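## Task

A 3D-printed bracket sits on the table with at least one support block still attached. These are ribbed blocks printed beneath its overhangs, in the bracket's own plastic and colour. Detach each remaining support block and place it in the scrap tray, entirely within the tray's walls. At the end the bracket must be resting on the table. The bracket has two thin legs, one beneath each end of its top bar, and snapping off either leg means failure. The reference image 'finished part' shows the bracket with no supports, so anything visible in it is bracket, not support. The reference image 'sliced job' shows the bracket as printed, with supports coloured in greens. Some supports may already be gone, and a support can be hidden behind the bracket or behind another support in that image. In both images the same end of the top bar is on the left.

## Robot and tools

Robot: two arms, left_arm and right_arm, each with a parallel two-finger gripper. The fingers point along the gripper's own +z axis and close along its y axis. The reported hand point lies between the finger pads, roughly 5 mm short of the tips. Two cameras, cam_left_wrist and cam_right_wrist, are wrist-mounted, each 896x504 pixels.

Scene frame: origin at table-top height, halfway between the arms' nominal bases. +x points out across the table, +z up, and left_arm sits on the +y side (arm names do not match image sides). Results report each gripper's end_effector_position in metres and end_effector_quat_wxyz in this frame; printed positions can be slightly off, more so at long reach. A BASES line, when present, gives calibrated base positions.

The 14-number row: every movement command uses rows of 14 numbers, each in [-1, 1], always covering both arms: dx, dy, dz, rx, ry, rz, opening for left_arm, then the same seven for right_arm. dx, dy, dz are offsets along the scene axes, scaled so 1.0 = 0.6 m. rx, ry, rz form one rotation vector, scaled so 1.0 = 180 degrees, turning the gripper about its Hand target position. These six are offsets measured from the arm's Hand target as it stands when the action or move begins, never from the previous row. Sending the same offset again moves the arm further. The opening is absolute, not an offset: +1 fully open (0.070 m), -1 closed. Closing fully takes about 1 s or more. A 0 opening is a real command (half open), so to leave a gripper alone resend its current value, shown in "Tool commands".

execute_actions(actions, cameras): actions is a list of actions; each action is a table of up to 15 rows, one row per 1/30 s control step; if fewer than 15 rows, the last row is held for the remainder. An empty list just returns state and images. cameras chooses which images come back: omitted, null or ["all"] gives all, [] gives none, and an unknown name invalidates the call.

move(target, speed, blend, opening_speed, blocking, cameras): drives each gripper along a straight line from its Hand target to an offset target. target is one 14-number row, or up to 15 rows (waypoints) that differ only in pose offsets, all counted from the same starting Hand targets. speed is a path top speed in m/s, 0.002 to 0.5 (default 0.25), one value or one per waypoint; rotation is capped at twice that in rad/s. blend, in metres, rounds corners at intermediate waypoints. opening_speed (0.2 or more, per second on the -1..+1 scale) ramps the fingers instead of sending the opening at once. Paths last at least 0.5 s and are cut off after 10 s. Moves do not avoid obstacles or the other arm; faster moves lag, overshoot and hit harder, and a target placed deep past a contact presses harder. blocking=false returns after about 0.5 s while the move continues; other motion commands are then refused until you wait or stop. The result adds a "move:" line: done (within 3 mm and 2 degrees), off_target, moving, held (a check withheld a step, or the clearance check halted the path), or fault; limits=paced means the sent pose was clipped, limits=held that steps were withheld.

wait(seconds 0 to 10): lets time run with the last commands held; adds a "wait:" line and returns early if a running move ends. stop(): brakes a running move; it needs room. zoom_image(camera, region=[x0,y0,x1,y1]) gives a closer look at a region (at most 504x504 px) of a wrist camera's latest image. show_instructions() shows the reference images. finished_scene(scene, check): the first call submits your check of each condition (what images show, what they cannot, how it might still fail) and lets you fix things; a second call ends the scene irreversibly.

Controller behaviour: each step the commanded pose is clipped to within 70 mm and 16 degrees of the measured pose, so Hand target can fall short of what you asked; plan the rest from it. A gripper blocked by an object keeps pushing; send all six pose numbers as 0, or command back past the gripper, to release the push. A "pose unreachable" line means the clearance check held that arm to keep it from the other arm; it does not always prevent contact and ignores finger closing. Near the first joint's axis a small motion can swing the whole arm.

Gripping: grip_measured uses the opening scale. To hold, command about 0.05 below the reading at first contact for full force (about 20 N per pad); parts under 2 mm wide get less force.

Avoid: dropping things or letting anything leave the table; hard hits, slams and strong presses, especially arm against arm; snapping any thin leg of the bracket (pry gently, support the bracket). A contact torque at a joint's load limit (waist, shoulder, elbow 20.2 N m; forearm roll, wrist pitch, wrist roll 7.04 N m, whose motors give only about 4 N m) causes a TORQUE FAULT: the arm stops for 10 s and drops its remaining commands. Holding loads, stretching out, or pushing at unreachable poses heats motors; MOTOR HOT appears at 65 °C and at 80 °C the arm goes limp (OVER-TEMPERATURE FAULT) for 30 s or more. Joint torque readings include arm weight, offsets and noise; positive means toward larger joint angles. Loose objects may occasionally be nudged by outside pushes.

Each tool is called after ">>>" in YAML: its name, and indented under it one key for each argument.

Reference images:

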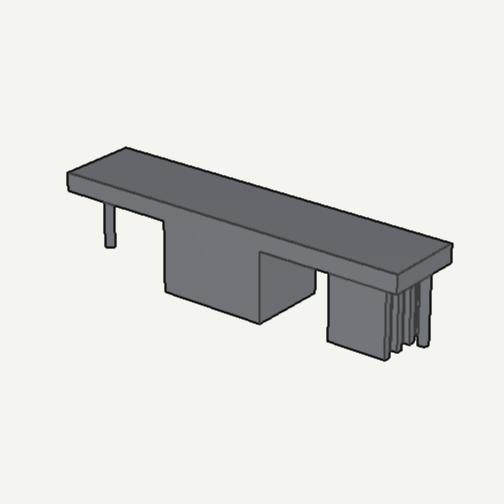

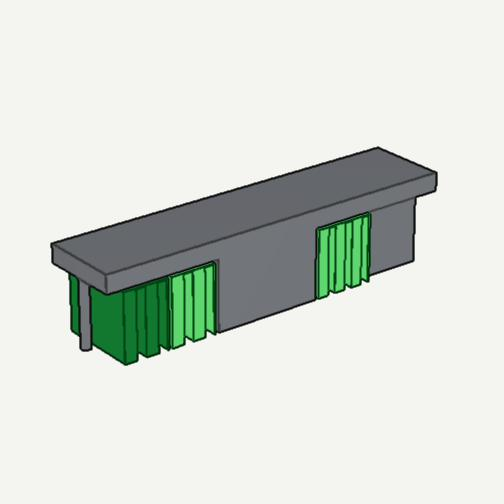

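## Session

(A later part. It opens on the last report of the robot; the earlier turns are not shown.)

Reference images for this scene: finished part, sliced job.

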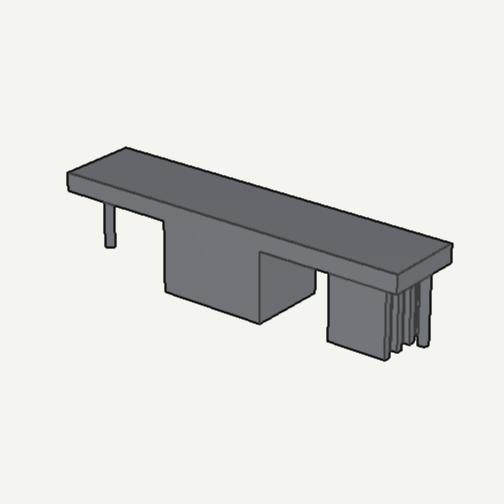

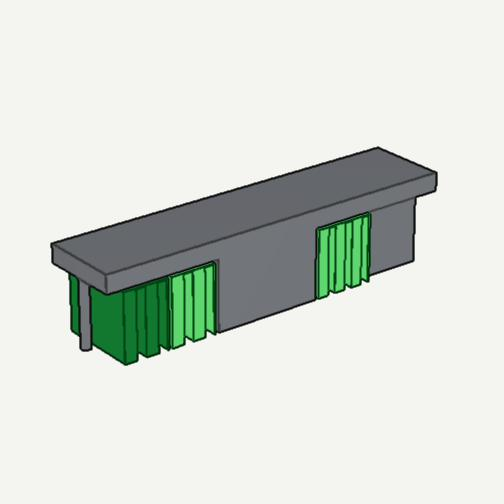

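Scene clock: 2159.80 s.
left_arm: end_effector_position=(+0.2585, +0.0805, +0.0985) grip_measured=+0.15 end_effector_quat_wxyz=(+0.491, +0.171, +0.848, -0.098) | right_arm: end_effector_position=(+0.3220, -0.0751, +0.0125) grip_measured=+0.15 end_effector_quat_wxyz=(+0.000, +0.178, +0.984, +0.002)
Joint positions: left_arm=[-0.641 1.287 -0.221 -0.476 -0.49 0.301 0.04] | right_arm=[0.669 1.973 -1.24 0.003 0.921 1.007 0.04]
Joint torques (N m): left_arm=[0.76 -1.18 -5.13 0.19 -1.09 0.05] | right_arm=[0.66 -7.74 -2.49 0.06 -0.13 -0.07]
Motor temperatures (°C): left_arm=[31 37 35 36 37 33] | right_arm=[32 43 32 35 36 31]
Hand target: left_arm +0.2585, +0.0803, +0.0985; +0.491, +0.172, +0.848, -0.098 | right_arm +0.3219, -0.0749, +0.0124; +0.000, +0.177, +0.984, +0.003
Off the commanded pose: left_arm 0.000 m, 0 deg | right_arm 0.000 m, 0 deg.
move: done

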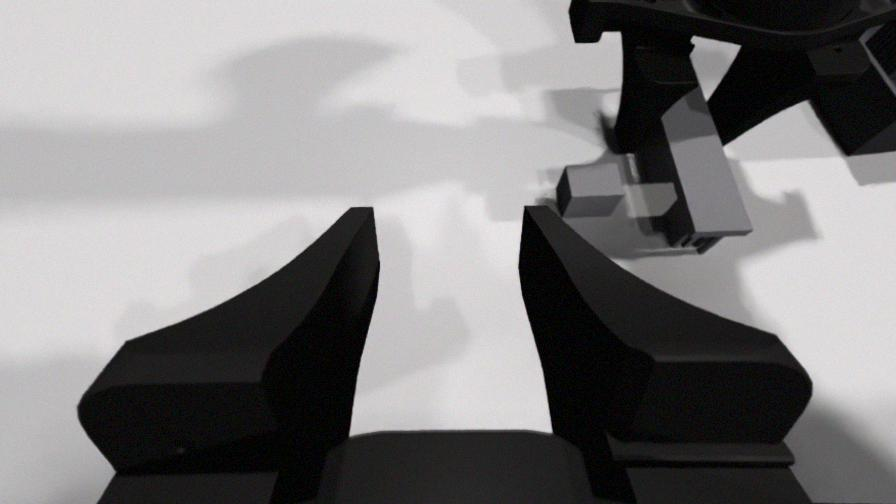

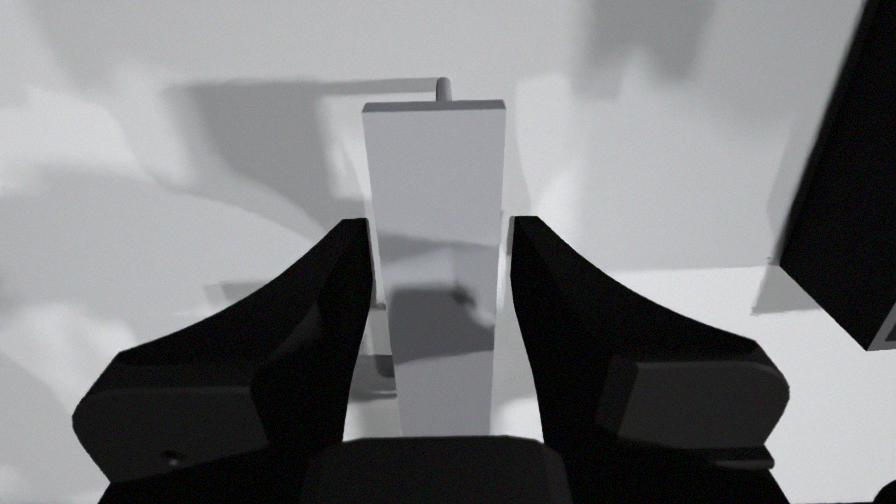

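>>> zoom_image:
  camera: "cam_left_wrist"
  region: [540, 150, 700, 240]

>>> move:
  target: [0,0,0,0,0,0,0.15,0,0,0.146,0,0,0,0.15]
  speed: 0.15

Scaled by 3.150 from the camera's 896x504 image, which has a finer 1280x720 frame.

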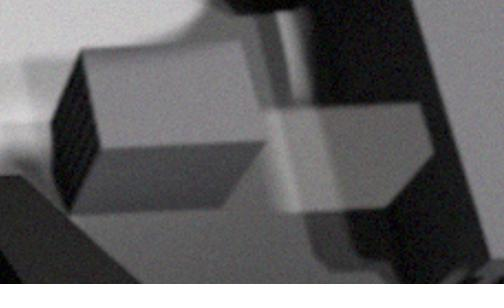

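Scene clock: 2169.93 s.
left_arm: end_effector_position=(+0.2585, +0.0805, +0.0985) grip_measured=+0.15 end_effector_quat_wxyz=(+0.491, +0.171, +0.848, -0.098) | right_arm: end_effector_position=(+0.3224, -0.0753, +0.1014) grip_measured=+0.15 end_effector_quat_wxyz=(+0.004, +0.178, +0.984, +0.006)
Joint positions: left_arm=[-0.641 1.287 -0.221 -0.476 -0.49 0.301 0.04] | right_arm=[0.668 1.844 -1.424 0.003 1.224 1.009 0.04]
Joint torques (N m): left_arm=[1.04 -1.19 -5.05 0.19 -1.09 0.05] | right_arm=[-0.78 -7.2 -2.76 -0.22 0.05 0.13]
Motor temperatures (°C): left_arm=[31 37 35 36 37 33] | right_arm=[32 43 32 35 36 31]
Hand target: left_arm +0.2585, +0.0803, +0.0985; +0.491, +0.172, +0.848, -0.098 | right_arm +0.3225, -0.0758, +0.1004; +0.001, +0.179, +0.984, +0.002
Off the commanded pose: left_arm 0.000 m, 0 deg | right_arm 0.002 m, 1 deg.
joint sent to its limit (right arm) — joint 5 (wrist pitch), upper limit. The joint targets still meet the commanded pose.
move: done

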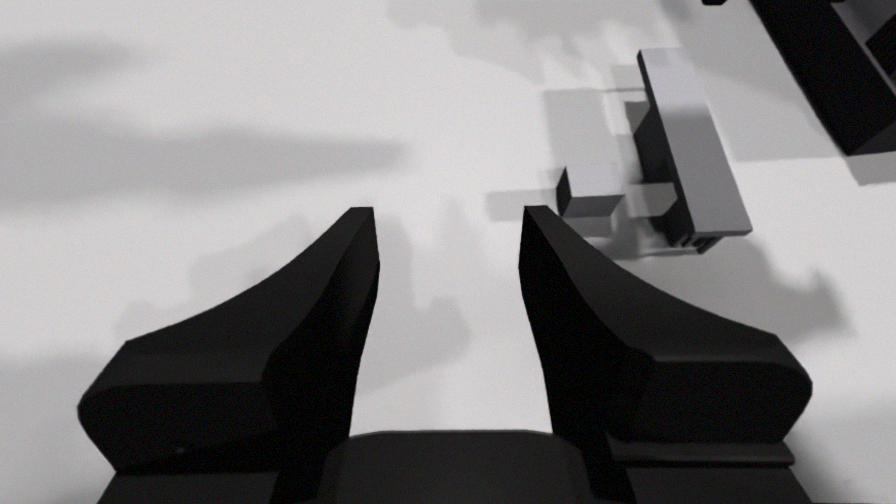

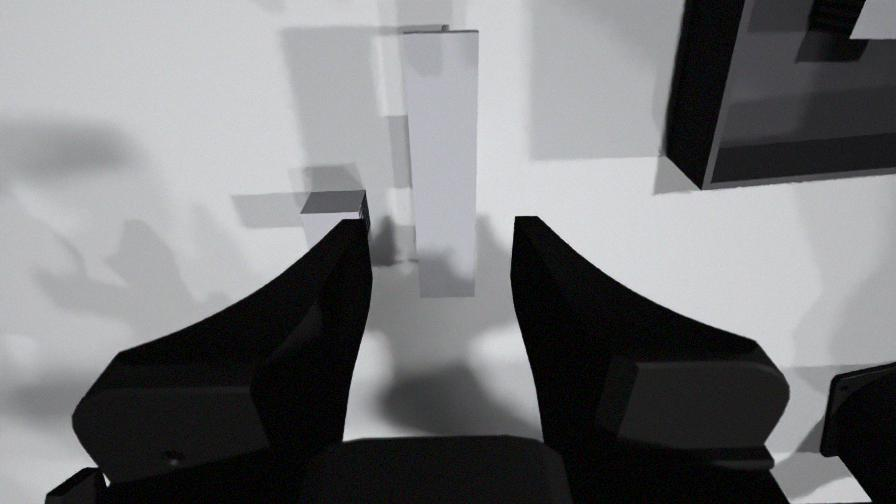

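>>> zoom_image:
  camera: "cam_right_wrist"
  region: [270, 150, 430, 270]

Scaled by 3.150 from the camera's 896x504 image, which has a finer 1280x720 frame.

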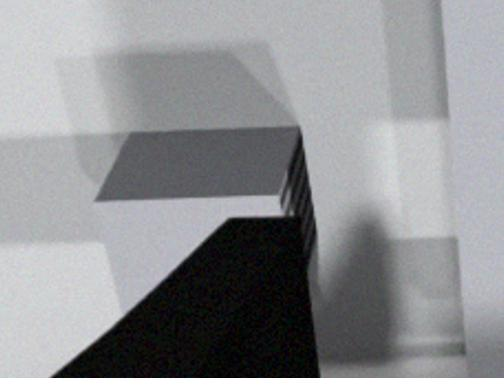

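>>> move:
  target: [-0.0667,0.1,0.05,0,0,0,0.15,-0.0275,0.103,-0.034,0,0,0.5,0.15]
  speed: 0.2

Scene clock: 2210.67 s.
left_arm: end_effector_position=(+0.2178, +0.1415, +0.1269) grip_measured=+0.15 end_effector_quat_wxyz=(+0.494, +0.162, +0.850, -0.081) | right_arm: end_effector_position=(+0.3055, -0.0136, +0.0803) grip_measured=+0.15 end_effector_quat_wxyz=(+0.000, -0.570, +0.822, +0.002)
Joint positions: left_arm=[-0.338 0.777 -0.146 0.175 -0.021 -0.146 0.04] | right_arm=[0.82 1.973 -1.534 0.005 1.218 -0.411 0.04]
Joint torques (N m): left_arm=[1.15 0.28 -5.35 -0.24 -1.15 0.17] | right_arm=[0.21 -8.55 -4.28 0.03 0.07 0.09]
Motor temperatures (°C): left_arm=[31 36 35 36 37 33] | right_arm=[32 42 32 35 36 31]
Hand target: left_arm +0.2179, +0.1421, +0.1268; +0.490, +0.169, +0.850, -0.094 | right_arm +0.3053, -0.0136, +0.0803; +0.000, -0.569, +0.822, +0.002
Off the commanded pose: left_arm 0.002 m, 2 deg | right_arm 0.001 m, 0 deg.
move: done

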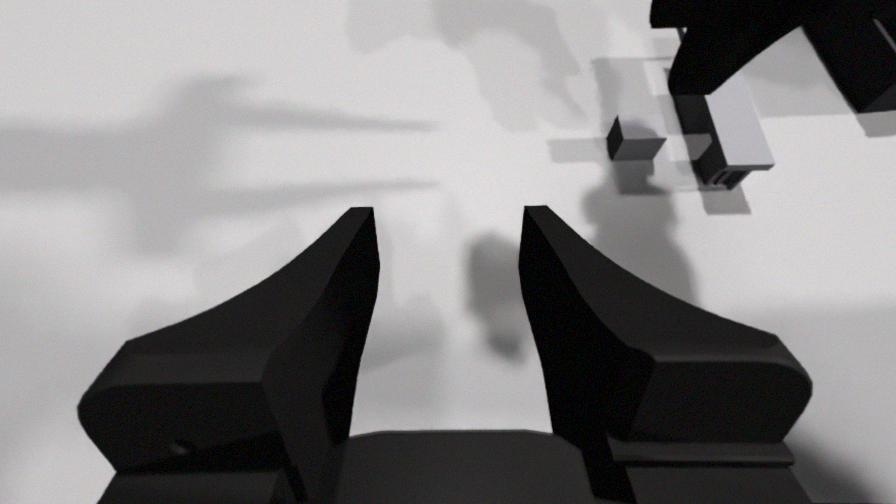

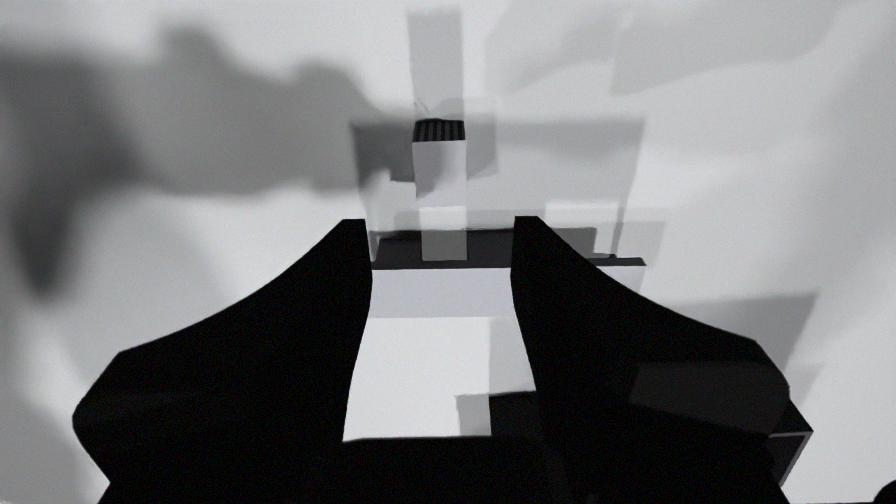

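>>> move:
  target: [0,0,0,0,0,0,0.15,0.001,0.0027,-0.1122,0,0,0,0.15]
  speed: 0.12

>>> zoom_image:
  camera: "cam_right_wrist"
  region: [330, 120, 560, 300]

Scene clock: 2230.10 s.
left_arm: end_effector_position=(+0.2179, +0.1419, +0.1268) grip_measured=+0.15 end_effector_quat_wxyz=(+0.495, +0.162, +0.850, -0.080) | right_arm: end_effector_position=(+0.3054, -0.0116, +0.0121) grip_measured=+0.15 end_effector_quat_wxyz=(-0.001, -0.570, +0.822, +0.003)
Joint positions: left_arm=[-0.333 0.777 -0.145 0.281 -0.025 -0.25 0.04] | right_arm=[0.823 2.069 -1.402 0.007 0.992 -0.41 0.04]
Joint torques (N m): left_arm=[1.11 1.4 -5.36 -0.24 -1.11 0.17] | right_arm=[0.71 -10.11 -4.12 0.17 0.1 -0.05]
Motor temperatures (°C): left_arm=[31 36 35 36 37 33] | right_arm=[32 43 32 35 36 31]
Hand target: left_arm +0.2180, +0.1424, +0.1268; +0.491, +0.169, +0.850, -0.094 | right_arm +0.3053, -0.0113, +0.0127; +0.000, -0.570, +0.821, +0.003
Off the commanded pose: left_arm 0.000 m, 2 deg | right_arm 0.001 m, 0 deg.
move: done

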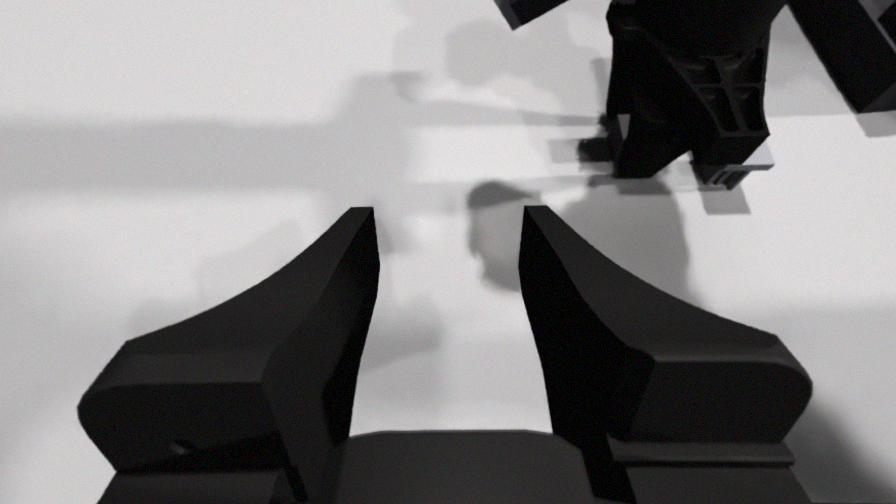

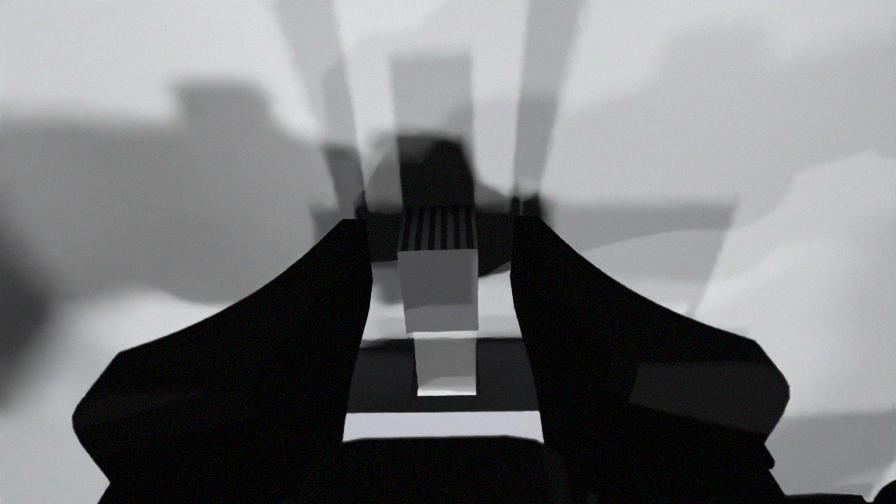

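Scaled by 2.191 from the camera's 896x504 image, which has a finer 1280x720 frame.

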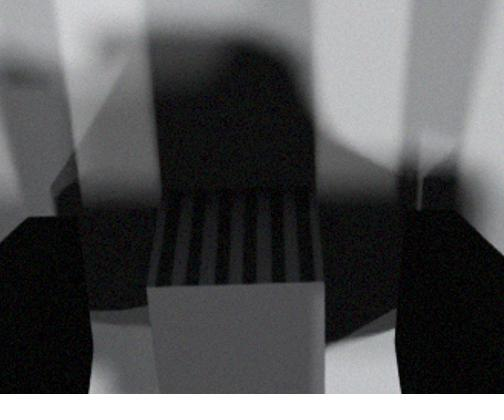

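>>> move:
  target: [0,0,0,0,0,0,0.15,0,0,0,0,0,0,-0.52]
  opening_speed: 0.3
  cameras: ["cam_right_wrist"]

Scene clock: 2240.50 s.
left_arm: end_effector_position=(+0.2186, +0.1426, +0.1273) grip_measured=+0.15 end_effector_quat_wxyz=(+0.497, +0.162, +0.848, -0.082) | right_arm: end_effector_position=(+0.3054, -0.0117, +0.0124) grip_measured=-0.45 end_effector_quat_wxyz=(-0.001, -0.570, +0.822, +0.003)
Joint positions: left_arm=[-0.308 0.778 -0.141 0.72 -0.047 -0.677 0.04] | right_arm=[0.823 2.068 -1.402 0.007 0.993 -0.41 0.019]
Joint torques (N m): left_arm=[0.99 1.49 -5.34 -0.28 -0.92 0.17] | right_arm=[0.66 -10.41 -4.14 -0.02 0.07 -0.08]
Motor temperatures (°C): left_arm=[31 36 35 35 37 33] | right_arm=[32 44 32 35 36 31]
Hand target: left_arm +0.2185, +0.1431, +0.1271; +0.492, +0.168, +0.849, -0.092 | right_arm +0.3053, -0.0113, +0.0127; +0.000, -0.570, +0.821, +0.003
Off the commanded pose: left_arm 0.001 m, 2 deg | right_arm 0.001 m, 0 deg.
move: done
Images, in order (width x height): cam_right_wrist 896x504.

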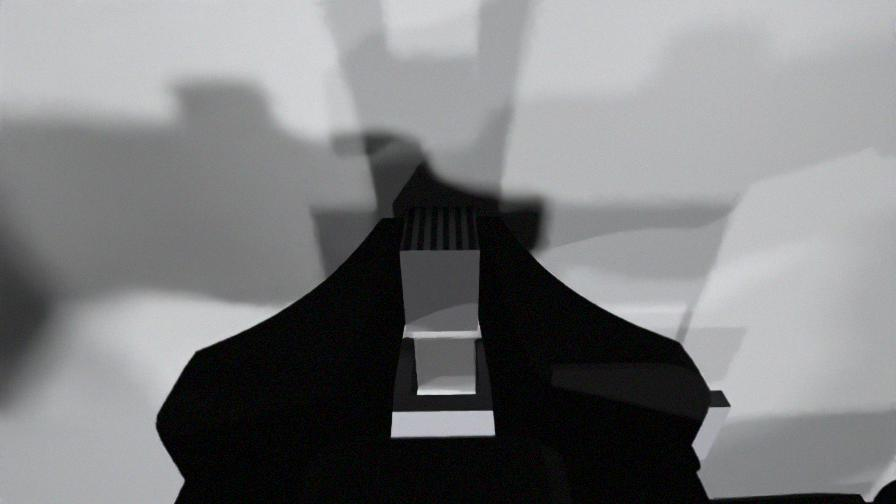

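>>> move:
  target:
    - [0,0,0,-0.0325,-0.0767,0,0.15,0,0,0.1288,0,0,0,-0.52]
    - [0,0,0,-0.0325,-0.0767,0,0.15,0.1222,-0.4018,0.1288,0,0,0,-0.52]
  speed: 0.22
  blend: 0.02

Scene clock: 2265.40 s.
left_arm: end_effector_position=(+0.2184, +0.1417, +0.1270) grip_measured=+0.15 end_effector_quat_wxyz=(+0.561, +0.160, +0.804, -0.113) | right_arm: end_effector_position=(+0.3803, -0.2555, +0.0895) grip_measured=-0.45 end_effector_quat_wxyz=(-0.003, -0.569, +0.822, +0.000)
Joint positions: left_arm=[-0.078 0.835 0.001 0.678 -0.473 -0.513 0.04] | right_arm=[0.131 1.822 -1.343 -0.003 1.184 -1.097 0.019]
Joint torques (N m): left_arm=[1.13 1.56 -3.11 -0.24 -1.1 0.03] | right_arm=[0.71 -6.94 -3.91 0.24 0.11 0.16]
Motor temperatures (°C): left_arm=[31 36 35 35 37 33] | right_arm=[31 45 32 35 36 31]
Hand target: left_arm +0.2180, +0.1418, +0.1263; +0.597, +0.152, +0.779, -0.116 | right_arm +0.3800, -0.2548, +0.0892; -0.004, -0.570, +0.822, +0.001
Off the commanded pose: left_arm 0.001 m, 5 deg | right_arm 0.004 m, 0 deg.
joint sent to its limit (left arm) — joint 3 (elbow), upper limit, where the elbow is as bent as it goes. The joint targets are off in orientation, not in position.
move: off_target (left_arm, right_arm)

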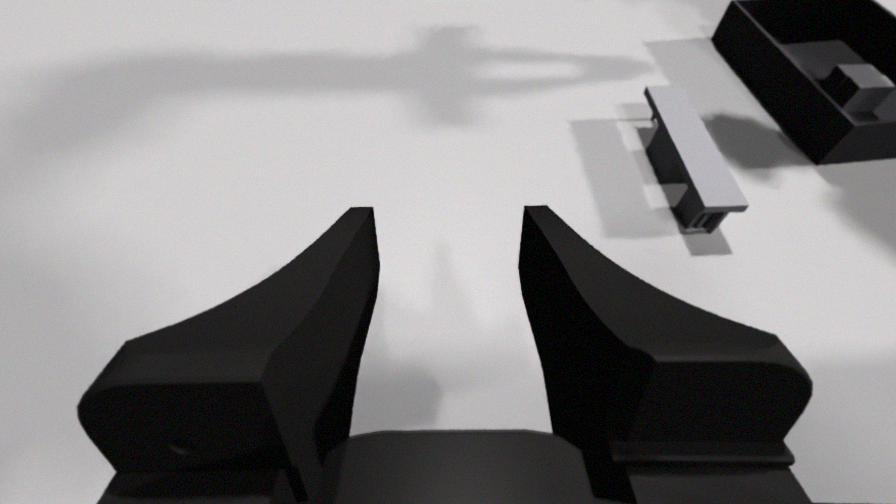

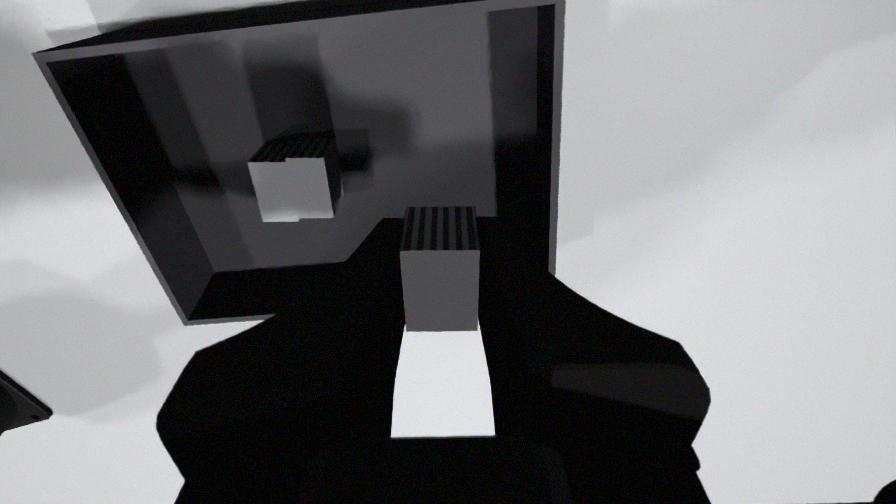

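>>> move:
  target: [0.03,-0.0125,0,0.013,0.031,0,0.15,-0.015,0.008,-0.0903,0,0,0,-0.52]
  speed: 0.12

Scene clock: 2279.80 s.
left_arm: end_effector_position=(+0.2359, +0.1337, +0.1270) grip_measured=+0.15 end_effector_quat_wxyz=(+0.555, +0.160, +0.809, -0.109) | right_arm: end_effector_position=(+0.3707, -0.2494, +0.0341) grip_measured=-0.45 end_effector_quat_wxyz=(-0.004, -0.570, +0.821, +0.002)
Joint positions: left_arm=[-0.216 0.972 -0.05 0.335 -0.486 -0.237 0.04] | right_arm=[0.151 1.875 -1.18 -0.001 0.973 -1.08 0.019]
Joint torques (N m): left_arm=[0.15 -0.33 -4.54 -0.09 -1.02 0.03] | right_arm=[0.33 -8.93 -3.92 0.17 0.13 0.08]
Motor temperatures (°C): left_arm=[31 36 34 36 37 33] | right_arm=[31 44 32 35 36 31]
Hand target: left_arm +0.2358, +0.1338, +0.1267; +0.555, +0.160, +0.809, -0.109 | right_arm +0.3710, -0.2493, +0.0349; -0.003, -0.570, +0.821, +0.001
Off the commanded pose: left_arm 0.001 m, 0 deg | right_arm 0.001 m, 0 deg.
move: done

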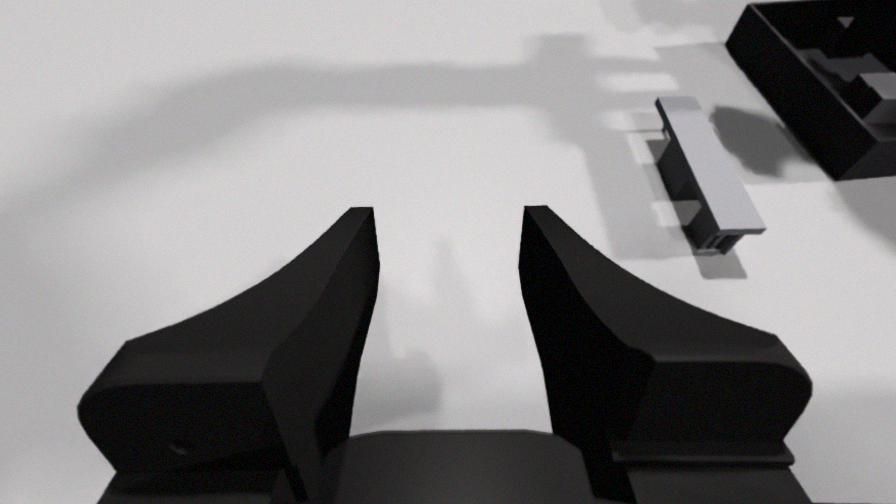

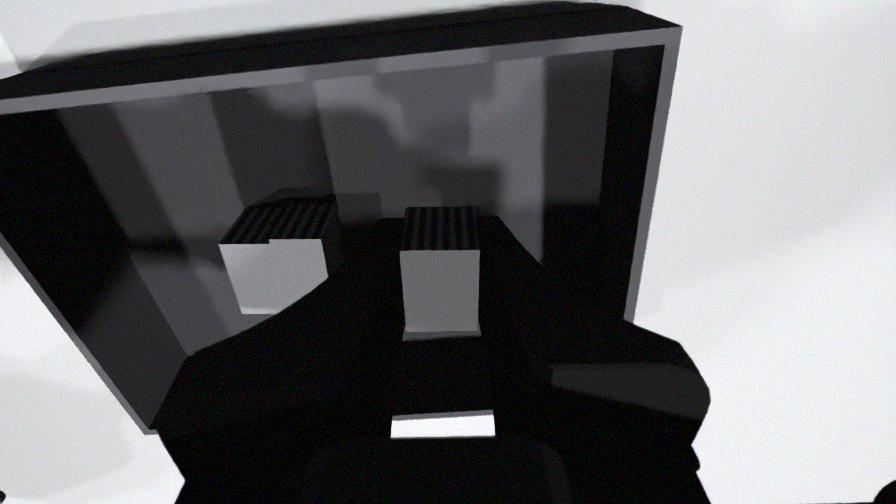

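>>> move:
  target: [0,0,0,0,0,0,0.15,0,0,-0.0297,0,0,0,-0.52]
  speed: 0.05
  cameras: []

>>> move:
  target: [0,0,0,0,0,0,0.15,0,0,-0.0033,0,0,0,-0.52]
  speed: 0.01
  cameras: ["cam_right_wrist"]

Scene clock: 2285.67 s.
left_arm: end_effector_position=(+0.2360, +0.1338, +0.1269) grip_measured=+0.15 end_effector_quat_wxyz=(+0.555, +0.160, +0.809, -0.109) | right_arm: end_effector_position=(+0.3711, -0.2494, +0.0168) grip_measured=-0.45 end_effector_quat_wxyz=(-0.003, -0.570, +0.821, +0.001)
Joint positions: left_arm=[-0.218 0.972 -0.05 0.329 -0.485 -0.233 0.04] | right_arm=[0.151 1.907 -1.15 -0.001 0.908 -1.08 0.019]
Joint torques (N m): left_arm=[-0.62 -1.56 -4.61 -0.37 -1.03 0.18] | right_arm=[-0.12 -7.98 -2.96 0.25 0.1 -0.07]
Motor temperatures (°C): left_arm=[31 36 34 35 37 33] | right_arm=[31 44 32 35 36 31]
Hand target: left_arm +0.2358, +0.1338, +0.1267; +0.555, +0.160, +0.809, -0.109 | right_arm +0.3710, -0.2491, +0.0169; -0.003, -0.571, +0.821, +0.002
Off the commanded pose: left_arm 0.000 m, 0 deg | right_arm 0.000 m, 0 deg.
move: done
No camera images: "cameras" was empty.

Scene clock: 2286.37 s.
left_arm: end_effector_position=(+0.2360, +0.1338, +0.1269) grip_measured=+0.15 end_effector_quat_wxyz=(+0.555, +0.159, +0.809, -0.109) | right_arm: end_effector_position=(+0.3713, -0.2492, +0.0157) grip_measured=-0.45 end_effector_quat_wxyz=(-0.003, -0.570, +0.822, +0.001)
Joint positions: left_arm=[-0.218 0.972 -0.05 0.328 -0.485 -0.233 0.04] | right_arm=[0.151 1.908 -1.148 0 0.903 -1.08 0.019]
Joint torques (N m): left_arm=[-0.63 -1.55 -4.61 -0.36 -1.03 0.18] | right_arm=[0.61 -5.96 -2.04 0.22 -0.26 -0.08]
Motor temperatures (°C): left_arm=[31 36 34 35 37 33] | right_arm=[31 43 32 35 36 31]
Hand target: left_arm +0.2358, +0.1338, +0.1267; +0.555, +0.160, +0.809, -0.109 | right_arm +0.3710, -0.2490, +0.0149; -0.003, -0.571, +0.821, +0.002
Off the commanded pose: left_arm 0.000 m, 0 deg | right_arm 0.001 m, 0 deg.
move: done
Images, in order (width x height): cam_right_wrist 896x504.

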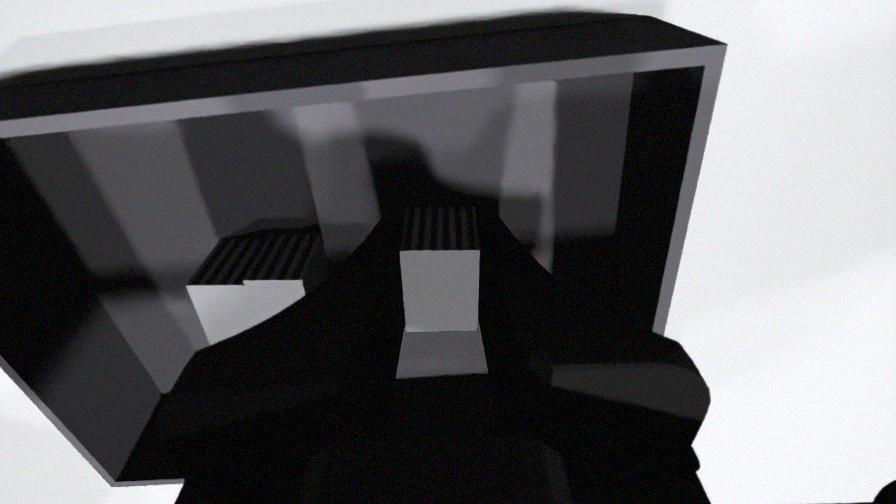

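>>> move:
  target: [0,0,0,0,0,0,0.15,0,0,0,0,0,0,-0.2]
  opening_speed: 0.3
  cameras: ["cam_right_wrist"]

>>> move:
  target: [0,0,0,0,0,0,0.15,0,0,0.05,0,0,0,-0.2]
  speed: 0.06
  cameras: ["cam_right_wrist"]

>>> move:
  target: [0,0,0,0,0,0,0.15,0,0,0.12,0,0,0,-0.2]
  speed: 0.15

Scene clock: 2292.90 s.
left_arm: end_effector_position=(+0.2360, +0.1338, +0.1269) grip_measured=+0.15 end_effector_quat_wxyz=(+0.555, +0.159, +0.809, -0.109) | right_arm: end_effector_position=(+0.3708, -0.2488, +0.0147) grip_measured=-0.20 end_effector_quat_wxyz=(-0.004, -0.570, +0.821, +0.002)
Joint positions: left_arm=[-0.218 0.972 -0.05 0.328 -0.485 -0.233 0.04] | right_arm=[0.152 1.91 -1.147 0 0.902 -1.08 0.028]
Joint torques (N m): left_arm=[-0.61 -1.55 -4.64 -0.35 -1.04 0.17] | right_arm=[-0.26 -9.26 -3.96 -0.12 0.1 -0.04]
Motor temperatures (°C): left_arm=[31 36 34 35 37 33] | right_arm=[32 43 32 35 36 31]
Hand target: left_arm +0.2358, +0.1338, +0.1267; +0.555, +0.160, +0.809, -0.109 | right_arm +0.3710, -0.2490, +0.0150; -0.003, -0.571, +0.821, +0.002
Off the commanded pose: left_arm 0.000 m, 0 deg | right_arm 0.000 m, 0 deg.
move: done
Images, in order (width x height): cam_right_wrist 896x504.

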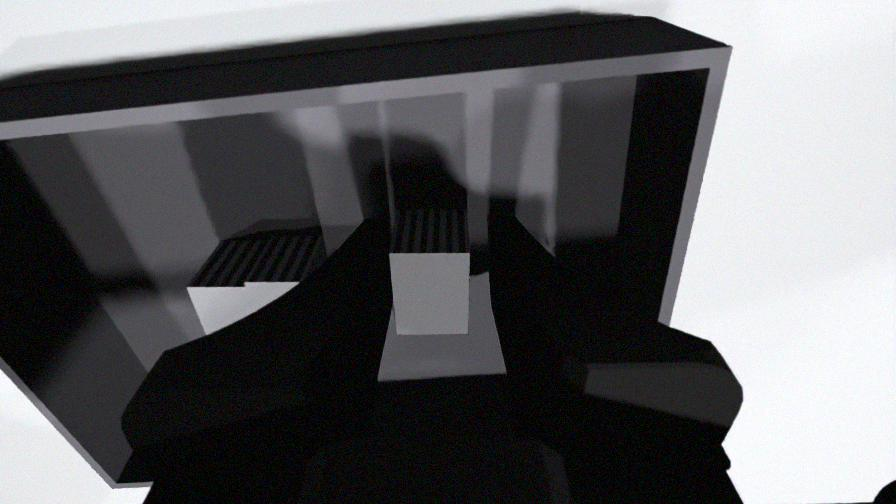

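Scene clock: 2293.67 s.
left_arm: end_effector_position=(+0.2360, +0.1338, +0.1269) grip_measured=+0.15 end_effector_quat_wxyz=(+0.555, +0.159, +0.809, -0.109) | right_arm: end_effector_position=(+0.3711, -0.2492, +0.0458) grip_measured=-0.20 end_effector_quat_wxyz=(-0.003, -0.570, +0.821, +0.001)
Joint positions: left_arm=[-0.218 0.972 -0.05 0.328 -0.485 -0.233 0.04] | right_arm=[0.151 1.855 -1.202 -0.001 1.012 -1.08 0.028]
Joint torques (N m): left_arm=[-0.61 -1.54 -4.65 -0.35 -1.04 0.17] | right_arm=[-0.81 -7.29 -3.08 -0.11 -0.14 0.06]
Motor temperatures (°C): left_arm=[31 36 34 35 37 33] | right_arm=[32 43 32 35 36 31]
Hand target: left_arm +0.2358, +0.1338, +0.1267; +0.555, +0.160, +0.809, -0.109 | right_arm +0.3710, -0.2494, +0.0451; -0.003, -0.570, +0.822, +0.001
Off the commanded pose: left_arm 0.000 m, 0 deg | right_arm 0.001 m, 0 deg.
move: done
Images, in order (width x height): cam_right_wrist 896x504.

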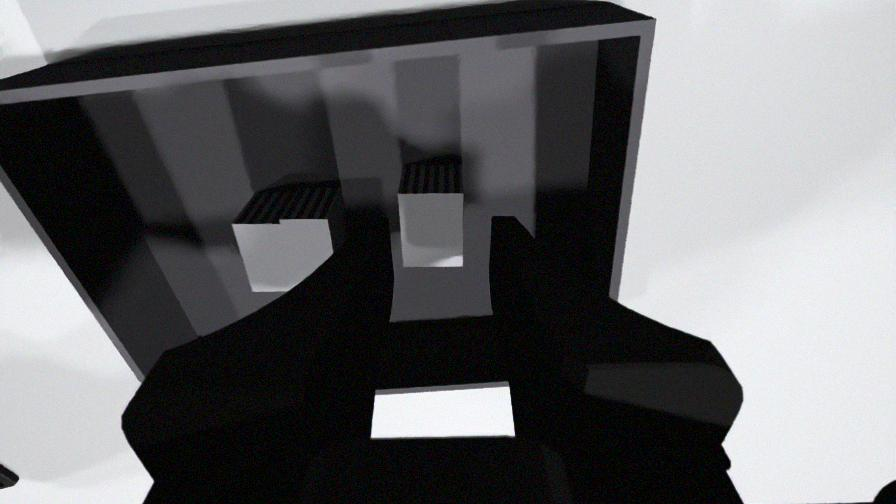

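Scene clock: 2294.63 s.
left_arm: end_effector_position=(+0.2360, +0.1338, +0.1269) grip_measured=+0.15 end_effector_quat_wxyz=(+0.555, +0.159, +0.809, -0.109) | right_arm: end_effector_position=(+0.3710, -0.2501, +0.1179) grip_measured=-0.20 end_effector_quat_wxyz=(+0.016, -0.570, +0.822, -0.009)
Joint positions: left_arm=[-0.218 0.972 -0.05 0.328 -0.485 -0.233 0.04] | right_arm=[0.149 1.736 -1.338 -0.001 1.224 -1.08 0.028]
Joint torques (N m): left_arm=[-0.61 -1.54 -4.65 -0.34 -1.04 0.17] | right_arm=[-0.78 -6.5 -3.26 -0.1 0.04 0.13]
Motor temperatures (°C): left_arm=[31 36 34 35 37 33] | right_arm=[32 43 32 35 36 31]
Hand target: left_arm +0.2358, +0.1338, +0.1267; +0.555, +0.160, +0.809, -0.109 | right_arm +0.3710, -0.2503, +0.1175; -0.004, -0.569, +0.822, +0.001
Off the commanded pose: left_arm 0.000 m, 0 deg | right_arm 0.001 m, 3 deg.
joint sent to its limit (right arm) — joint 5 (wrist pitch), upper limit. The joint targets still meet the commanded pose.
move: off_target (right_arm)

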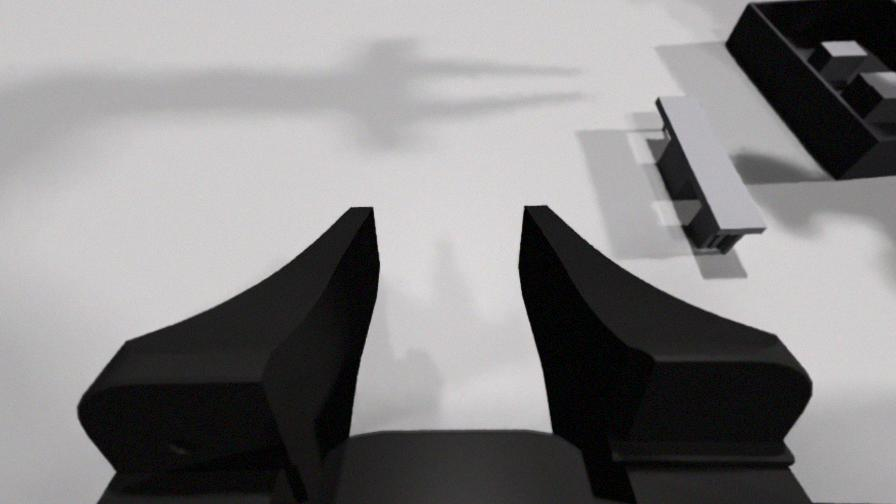

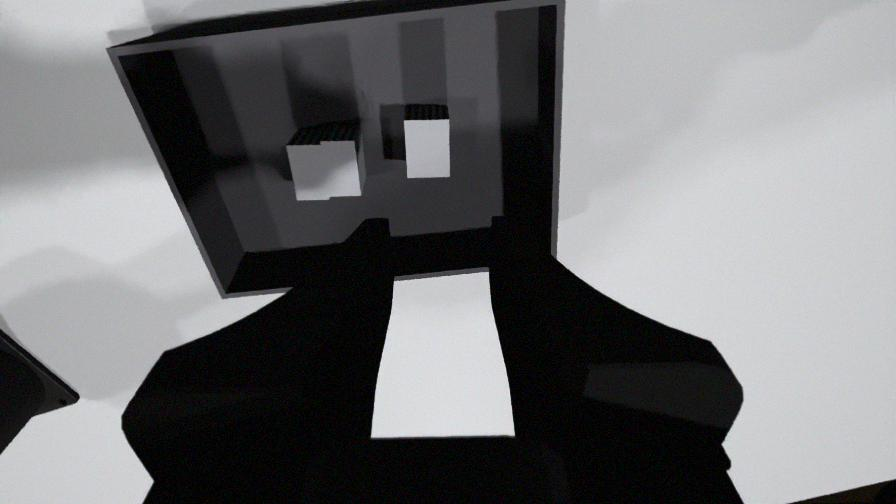

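>>> zoom_image:
  camera: "cam_left_wrist"
  region: [630, 80, 790, 280]

>>> zoom_image:
  camera: "cam_left_wrist"
  region: [720, 0, 896, 190]

>>> zoom_image:
  camera: "cam_right_wrist"
  region: [240, 60, 560, 280]

>>> show_instructions:

Scaled by 2.520 from the camera's 896x504 image, which has a finer 1280x720 frame.

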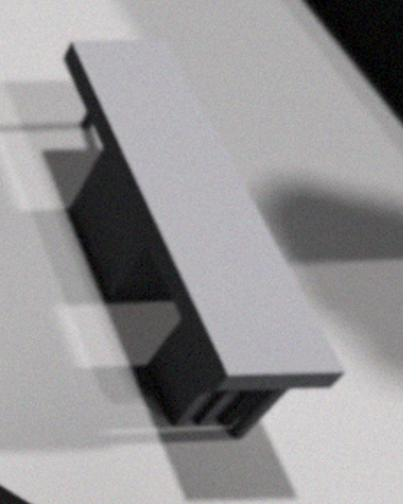

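Scaled by 2.653 from the camera's 896x504 image, which has a finer 1280x720 frame.

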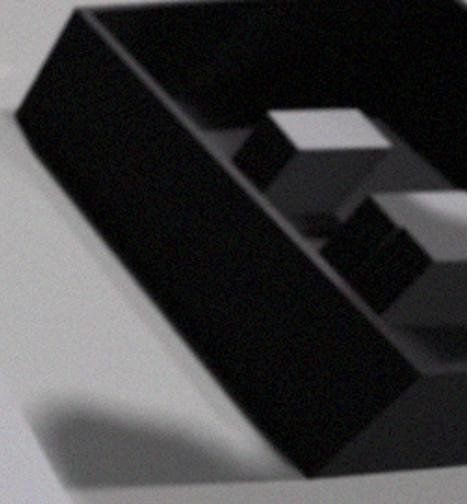

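Scaled by 1.575 from the camera's 896x504 image, which has a finer 1280x720 frame.

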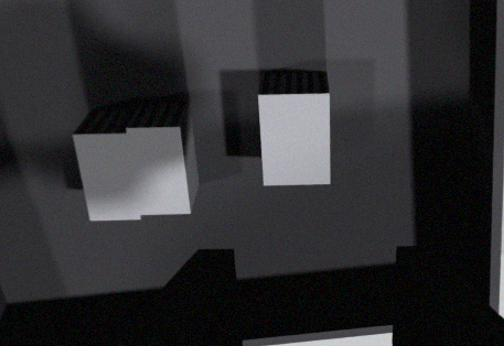

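Reference images for this scene: finished part, sliced job.

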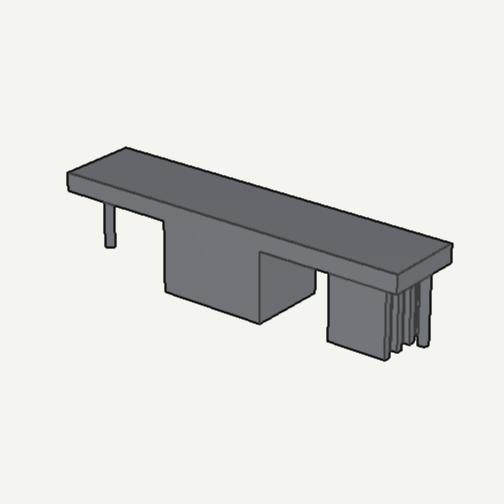

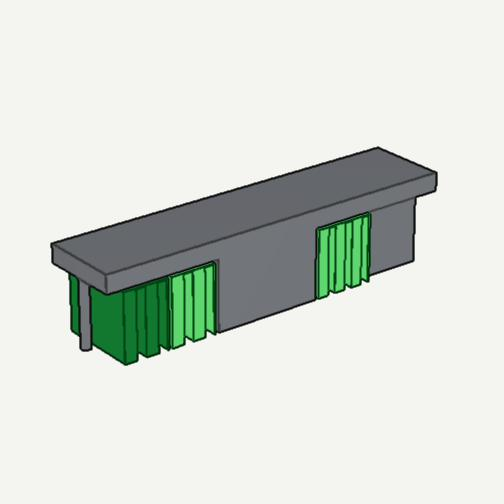

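>>> zoom_image:
  camera: "cam_left_wrist"
  region: [680, 215, 780, 275]

>>> zoom_image:
  camera: "cam_left_wrist"
  region: [640, 85, 740, 165]

Scaled by 5.040 from the camera's 896x504 image, which has a finer 1280x720 frame.

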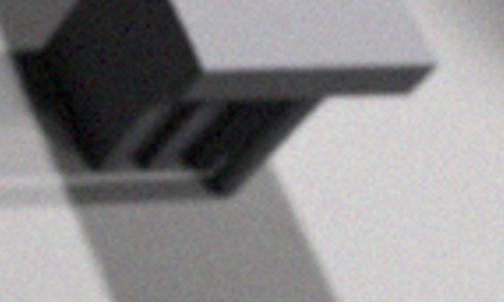

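Scaled by 5.040 from the camera's 896x504 image, which has a finer 1280x720 frame.

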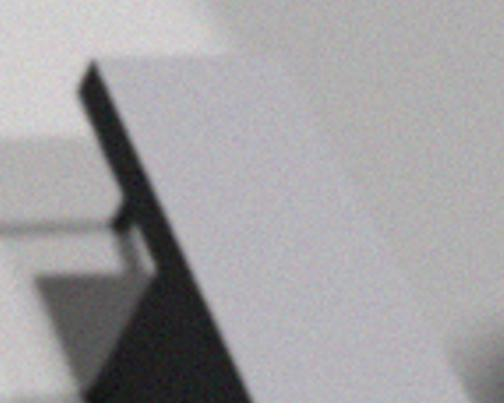

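>>> finished_scene:
  scene: 2
  check: "All support blocks off: the latest left-wrist zoom shows only the stem, the ribbed decoy with its thin leg at the near end and the thin leg at the far end. The sliced job shows three green regions (dark, medium, right); each spot is now open, and light patches on the table pass through both gaps (leg-stem and stem-decoy), so no part-depth block remains behind. The pictures cannot show the underside or back face directly, but through-light and the empty gap seen from the front camera pass rule out a hidden block. All blocks in tray: right-wrist picture shows the dark+medium blocks side by side (step between them) and the right block standing alone on the tray floor, all well inside the walls with tops (~28 mm) below the 40 mm rim, none leaning on a wall. Bracket on table: upright, level, both legs present (feet and leg shadows seen at both ends). Could be missed: a leg cracked but still in place - feet and shadows look continuous with bar; both grippers are released and clear (right above tray at z .118, left at (.236,.134,.127))."

This call ended nothing. Check each condition that your pictures could not show: look closer or test it, and mend what is not met. Then call finished_scene again.

>>> move:
  target: [0,0,0,0,0,0,0.15,-0.0667,0.2005,0,0,0,-0.772,-0.2]
  speed: 0.4

>>> zoom_image:
  camera: "cam_right_wrist"
  region: [200, 20, 700, 300]

Scene clock: 2351.63 s.
left_arm: end_effector_position=(+0.2360, +0.1338, +0.1269) grip_measured=+0.15 end_effector_quat_wxyz=(+0.555, +0.159, +0.809, -0.109) | right_arm: end_effector_position=(+0.3304, -0.1291, +0.1186) grip_measured=-0.20 end_effector_quat_wxyz=(+0.006, +0.571, +0.821, +0.018)
Joint positions: left_arm=[-0.218 0.972 -0.05 0.328 -0.485 -0.233 0.04] | right_arm=[0.525 1.733 -1.337 0.006 1.224 1.72 0.028]
Joint torques (N m): left_arm=[-0.61 -1.52 -4.67 -0.33 -1.06 0.17] | right_arm=[0.27 -6.44 -4.42 -0.26 0.14 -0.08]
Motor temperatures (°C): left_arm=[31 36 34 35 37 33] | right_arm=[31 41 32 35 36 31]
Hand target: left_arm +0.2358, +0.1338, +0.1267; +0.555, +0.160, +0.809, -0.109 | right_arm +0.3306, -0.1291, +0.1188; +0.000, +0.570, +0.821, +0.006
Off the commanded pose: left_arm 0.000 m, 0 deg | right_arm 0.002 m, 2 deg.
joint sent to its limit (right arm) — joint 5 (wrist pitch), upper limit. The joint targets still meet the commanded pose.
move: done

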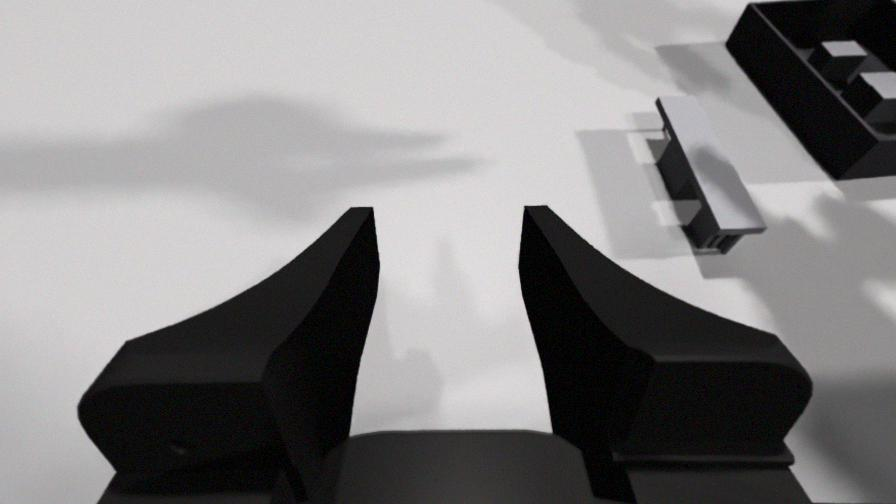

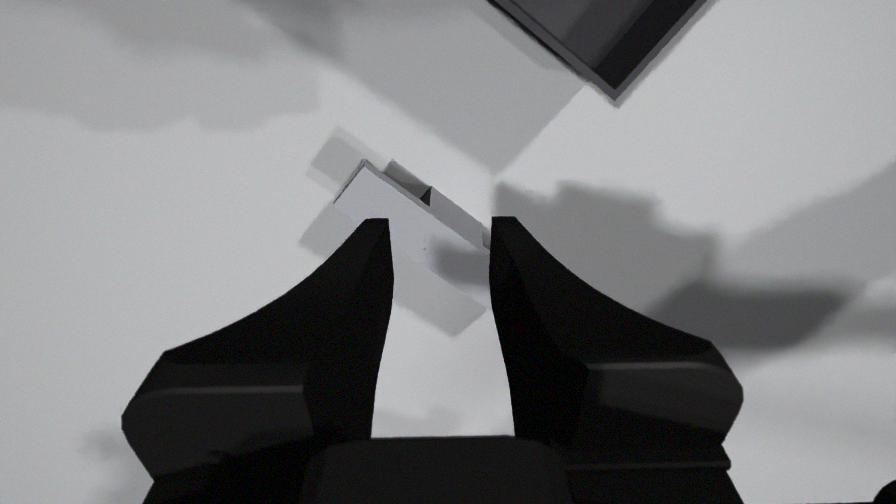

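Scaled by 1.008 from the camera's 896x504 image, which has a finer 1280x720 frame.

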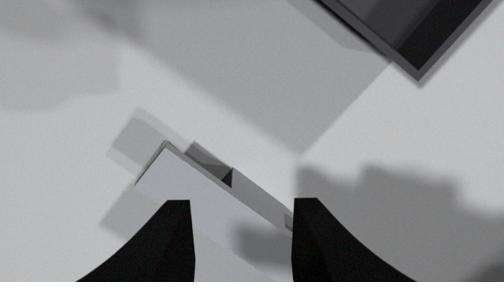

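>>> zoom_image:
  camera: "cam_right_wrist"
  region: [320, 140, 510, 260]

Scaled by 2.653 from the camera's 896x504 image, which has a finer 1280x720 frame.

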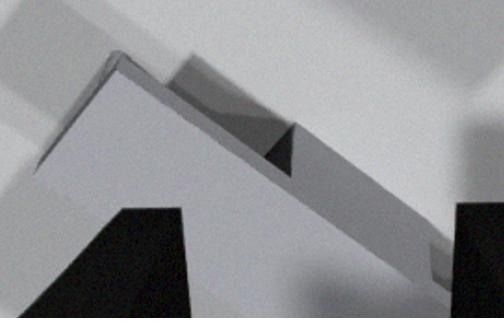

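>>> zoom_image:
  camera: "cam_right_wrist"
  region: [355, 150, 455, 220]

>>> zoom_image:
  camera: "cam_left_wrist"
  region: [630, 85, 730, 185]

Scaled by 5.040 from the camera's 896x504 image, which has a finer 1280x720 frame.

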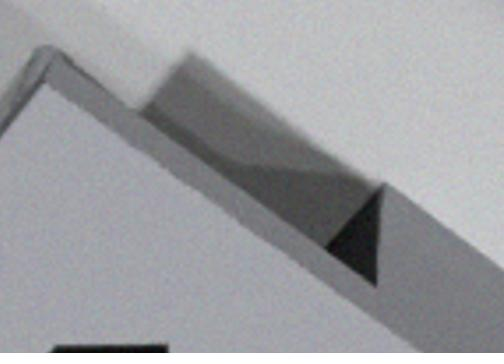

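Scaled by 5.040 from the camera's 896x504 image, which has a finer 1280x720 frame.

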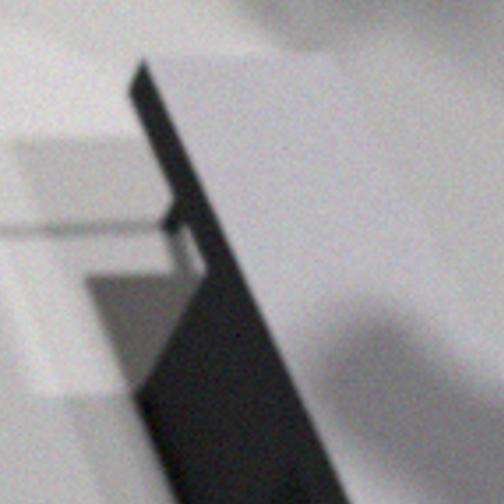

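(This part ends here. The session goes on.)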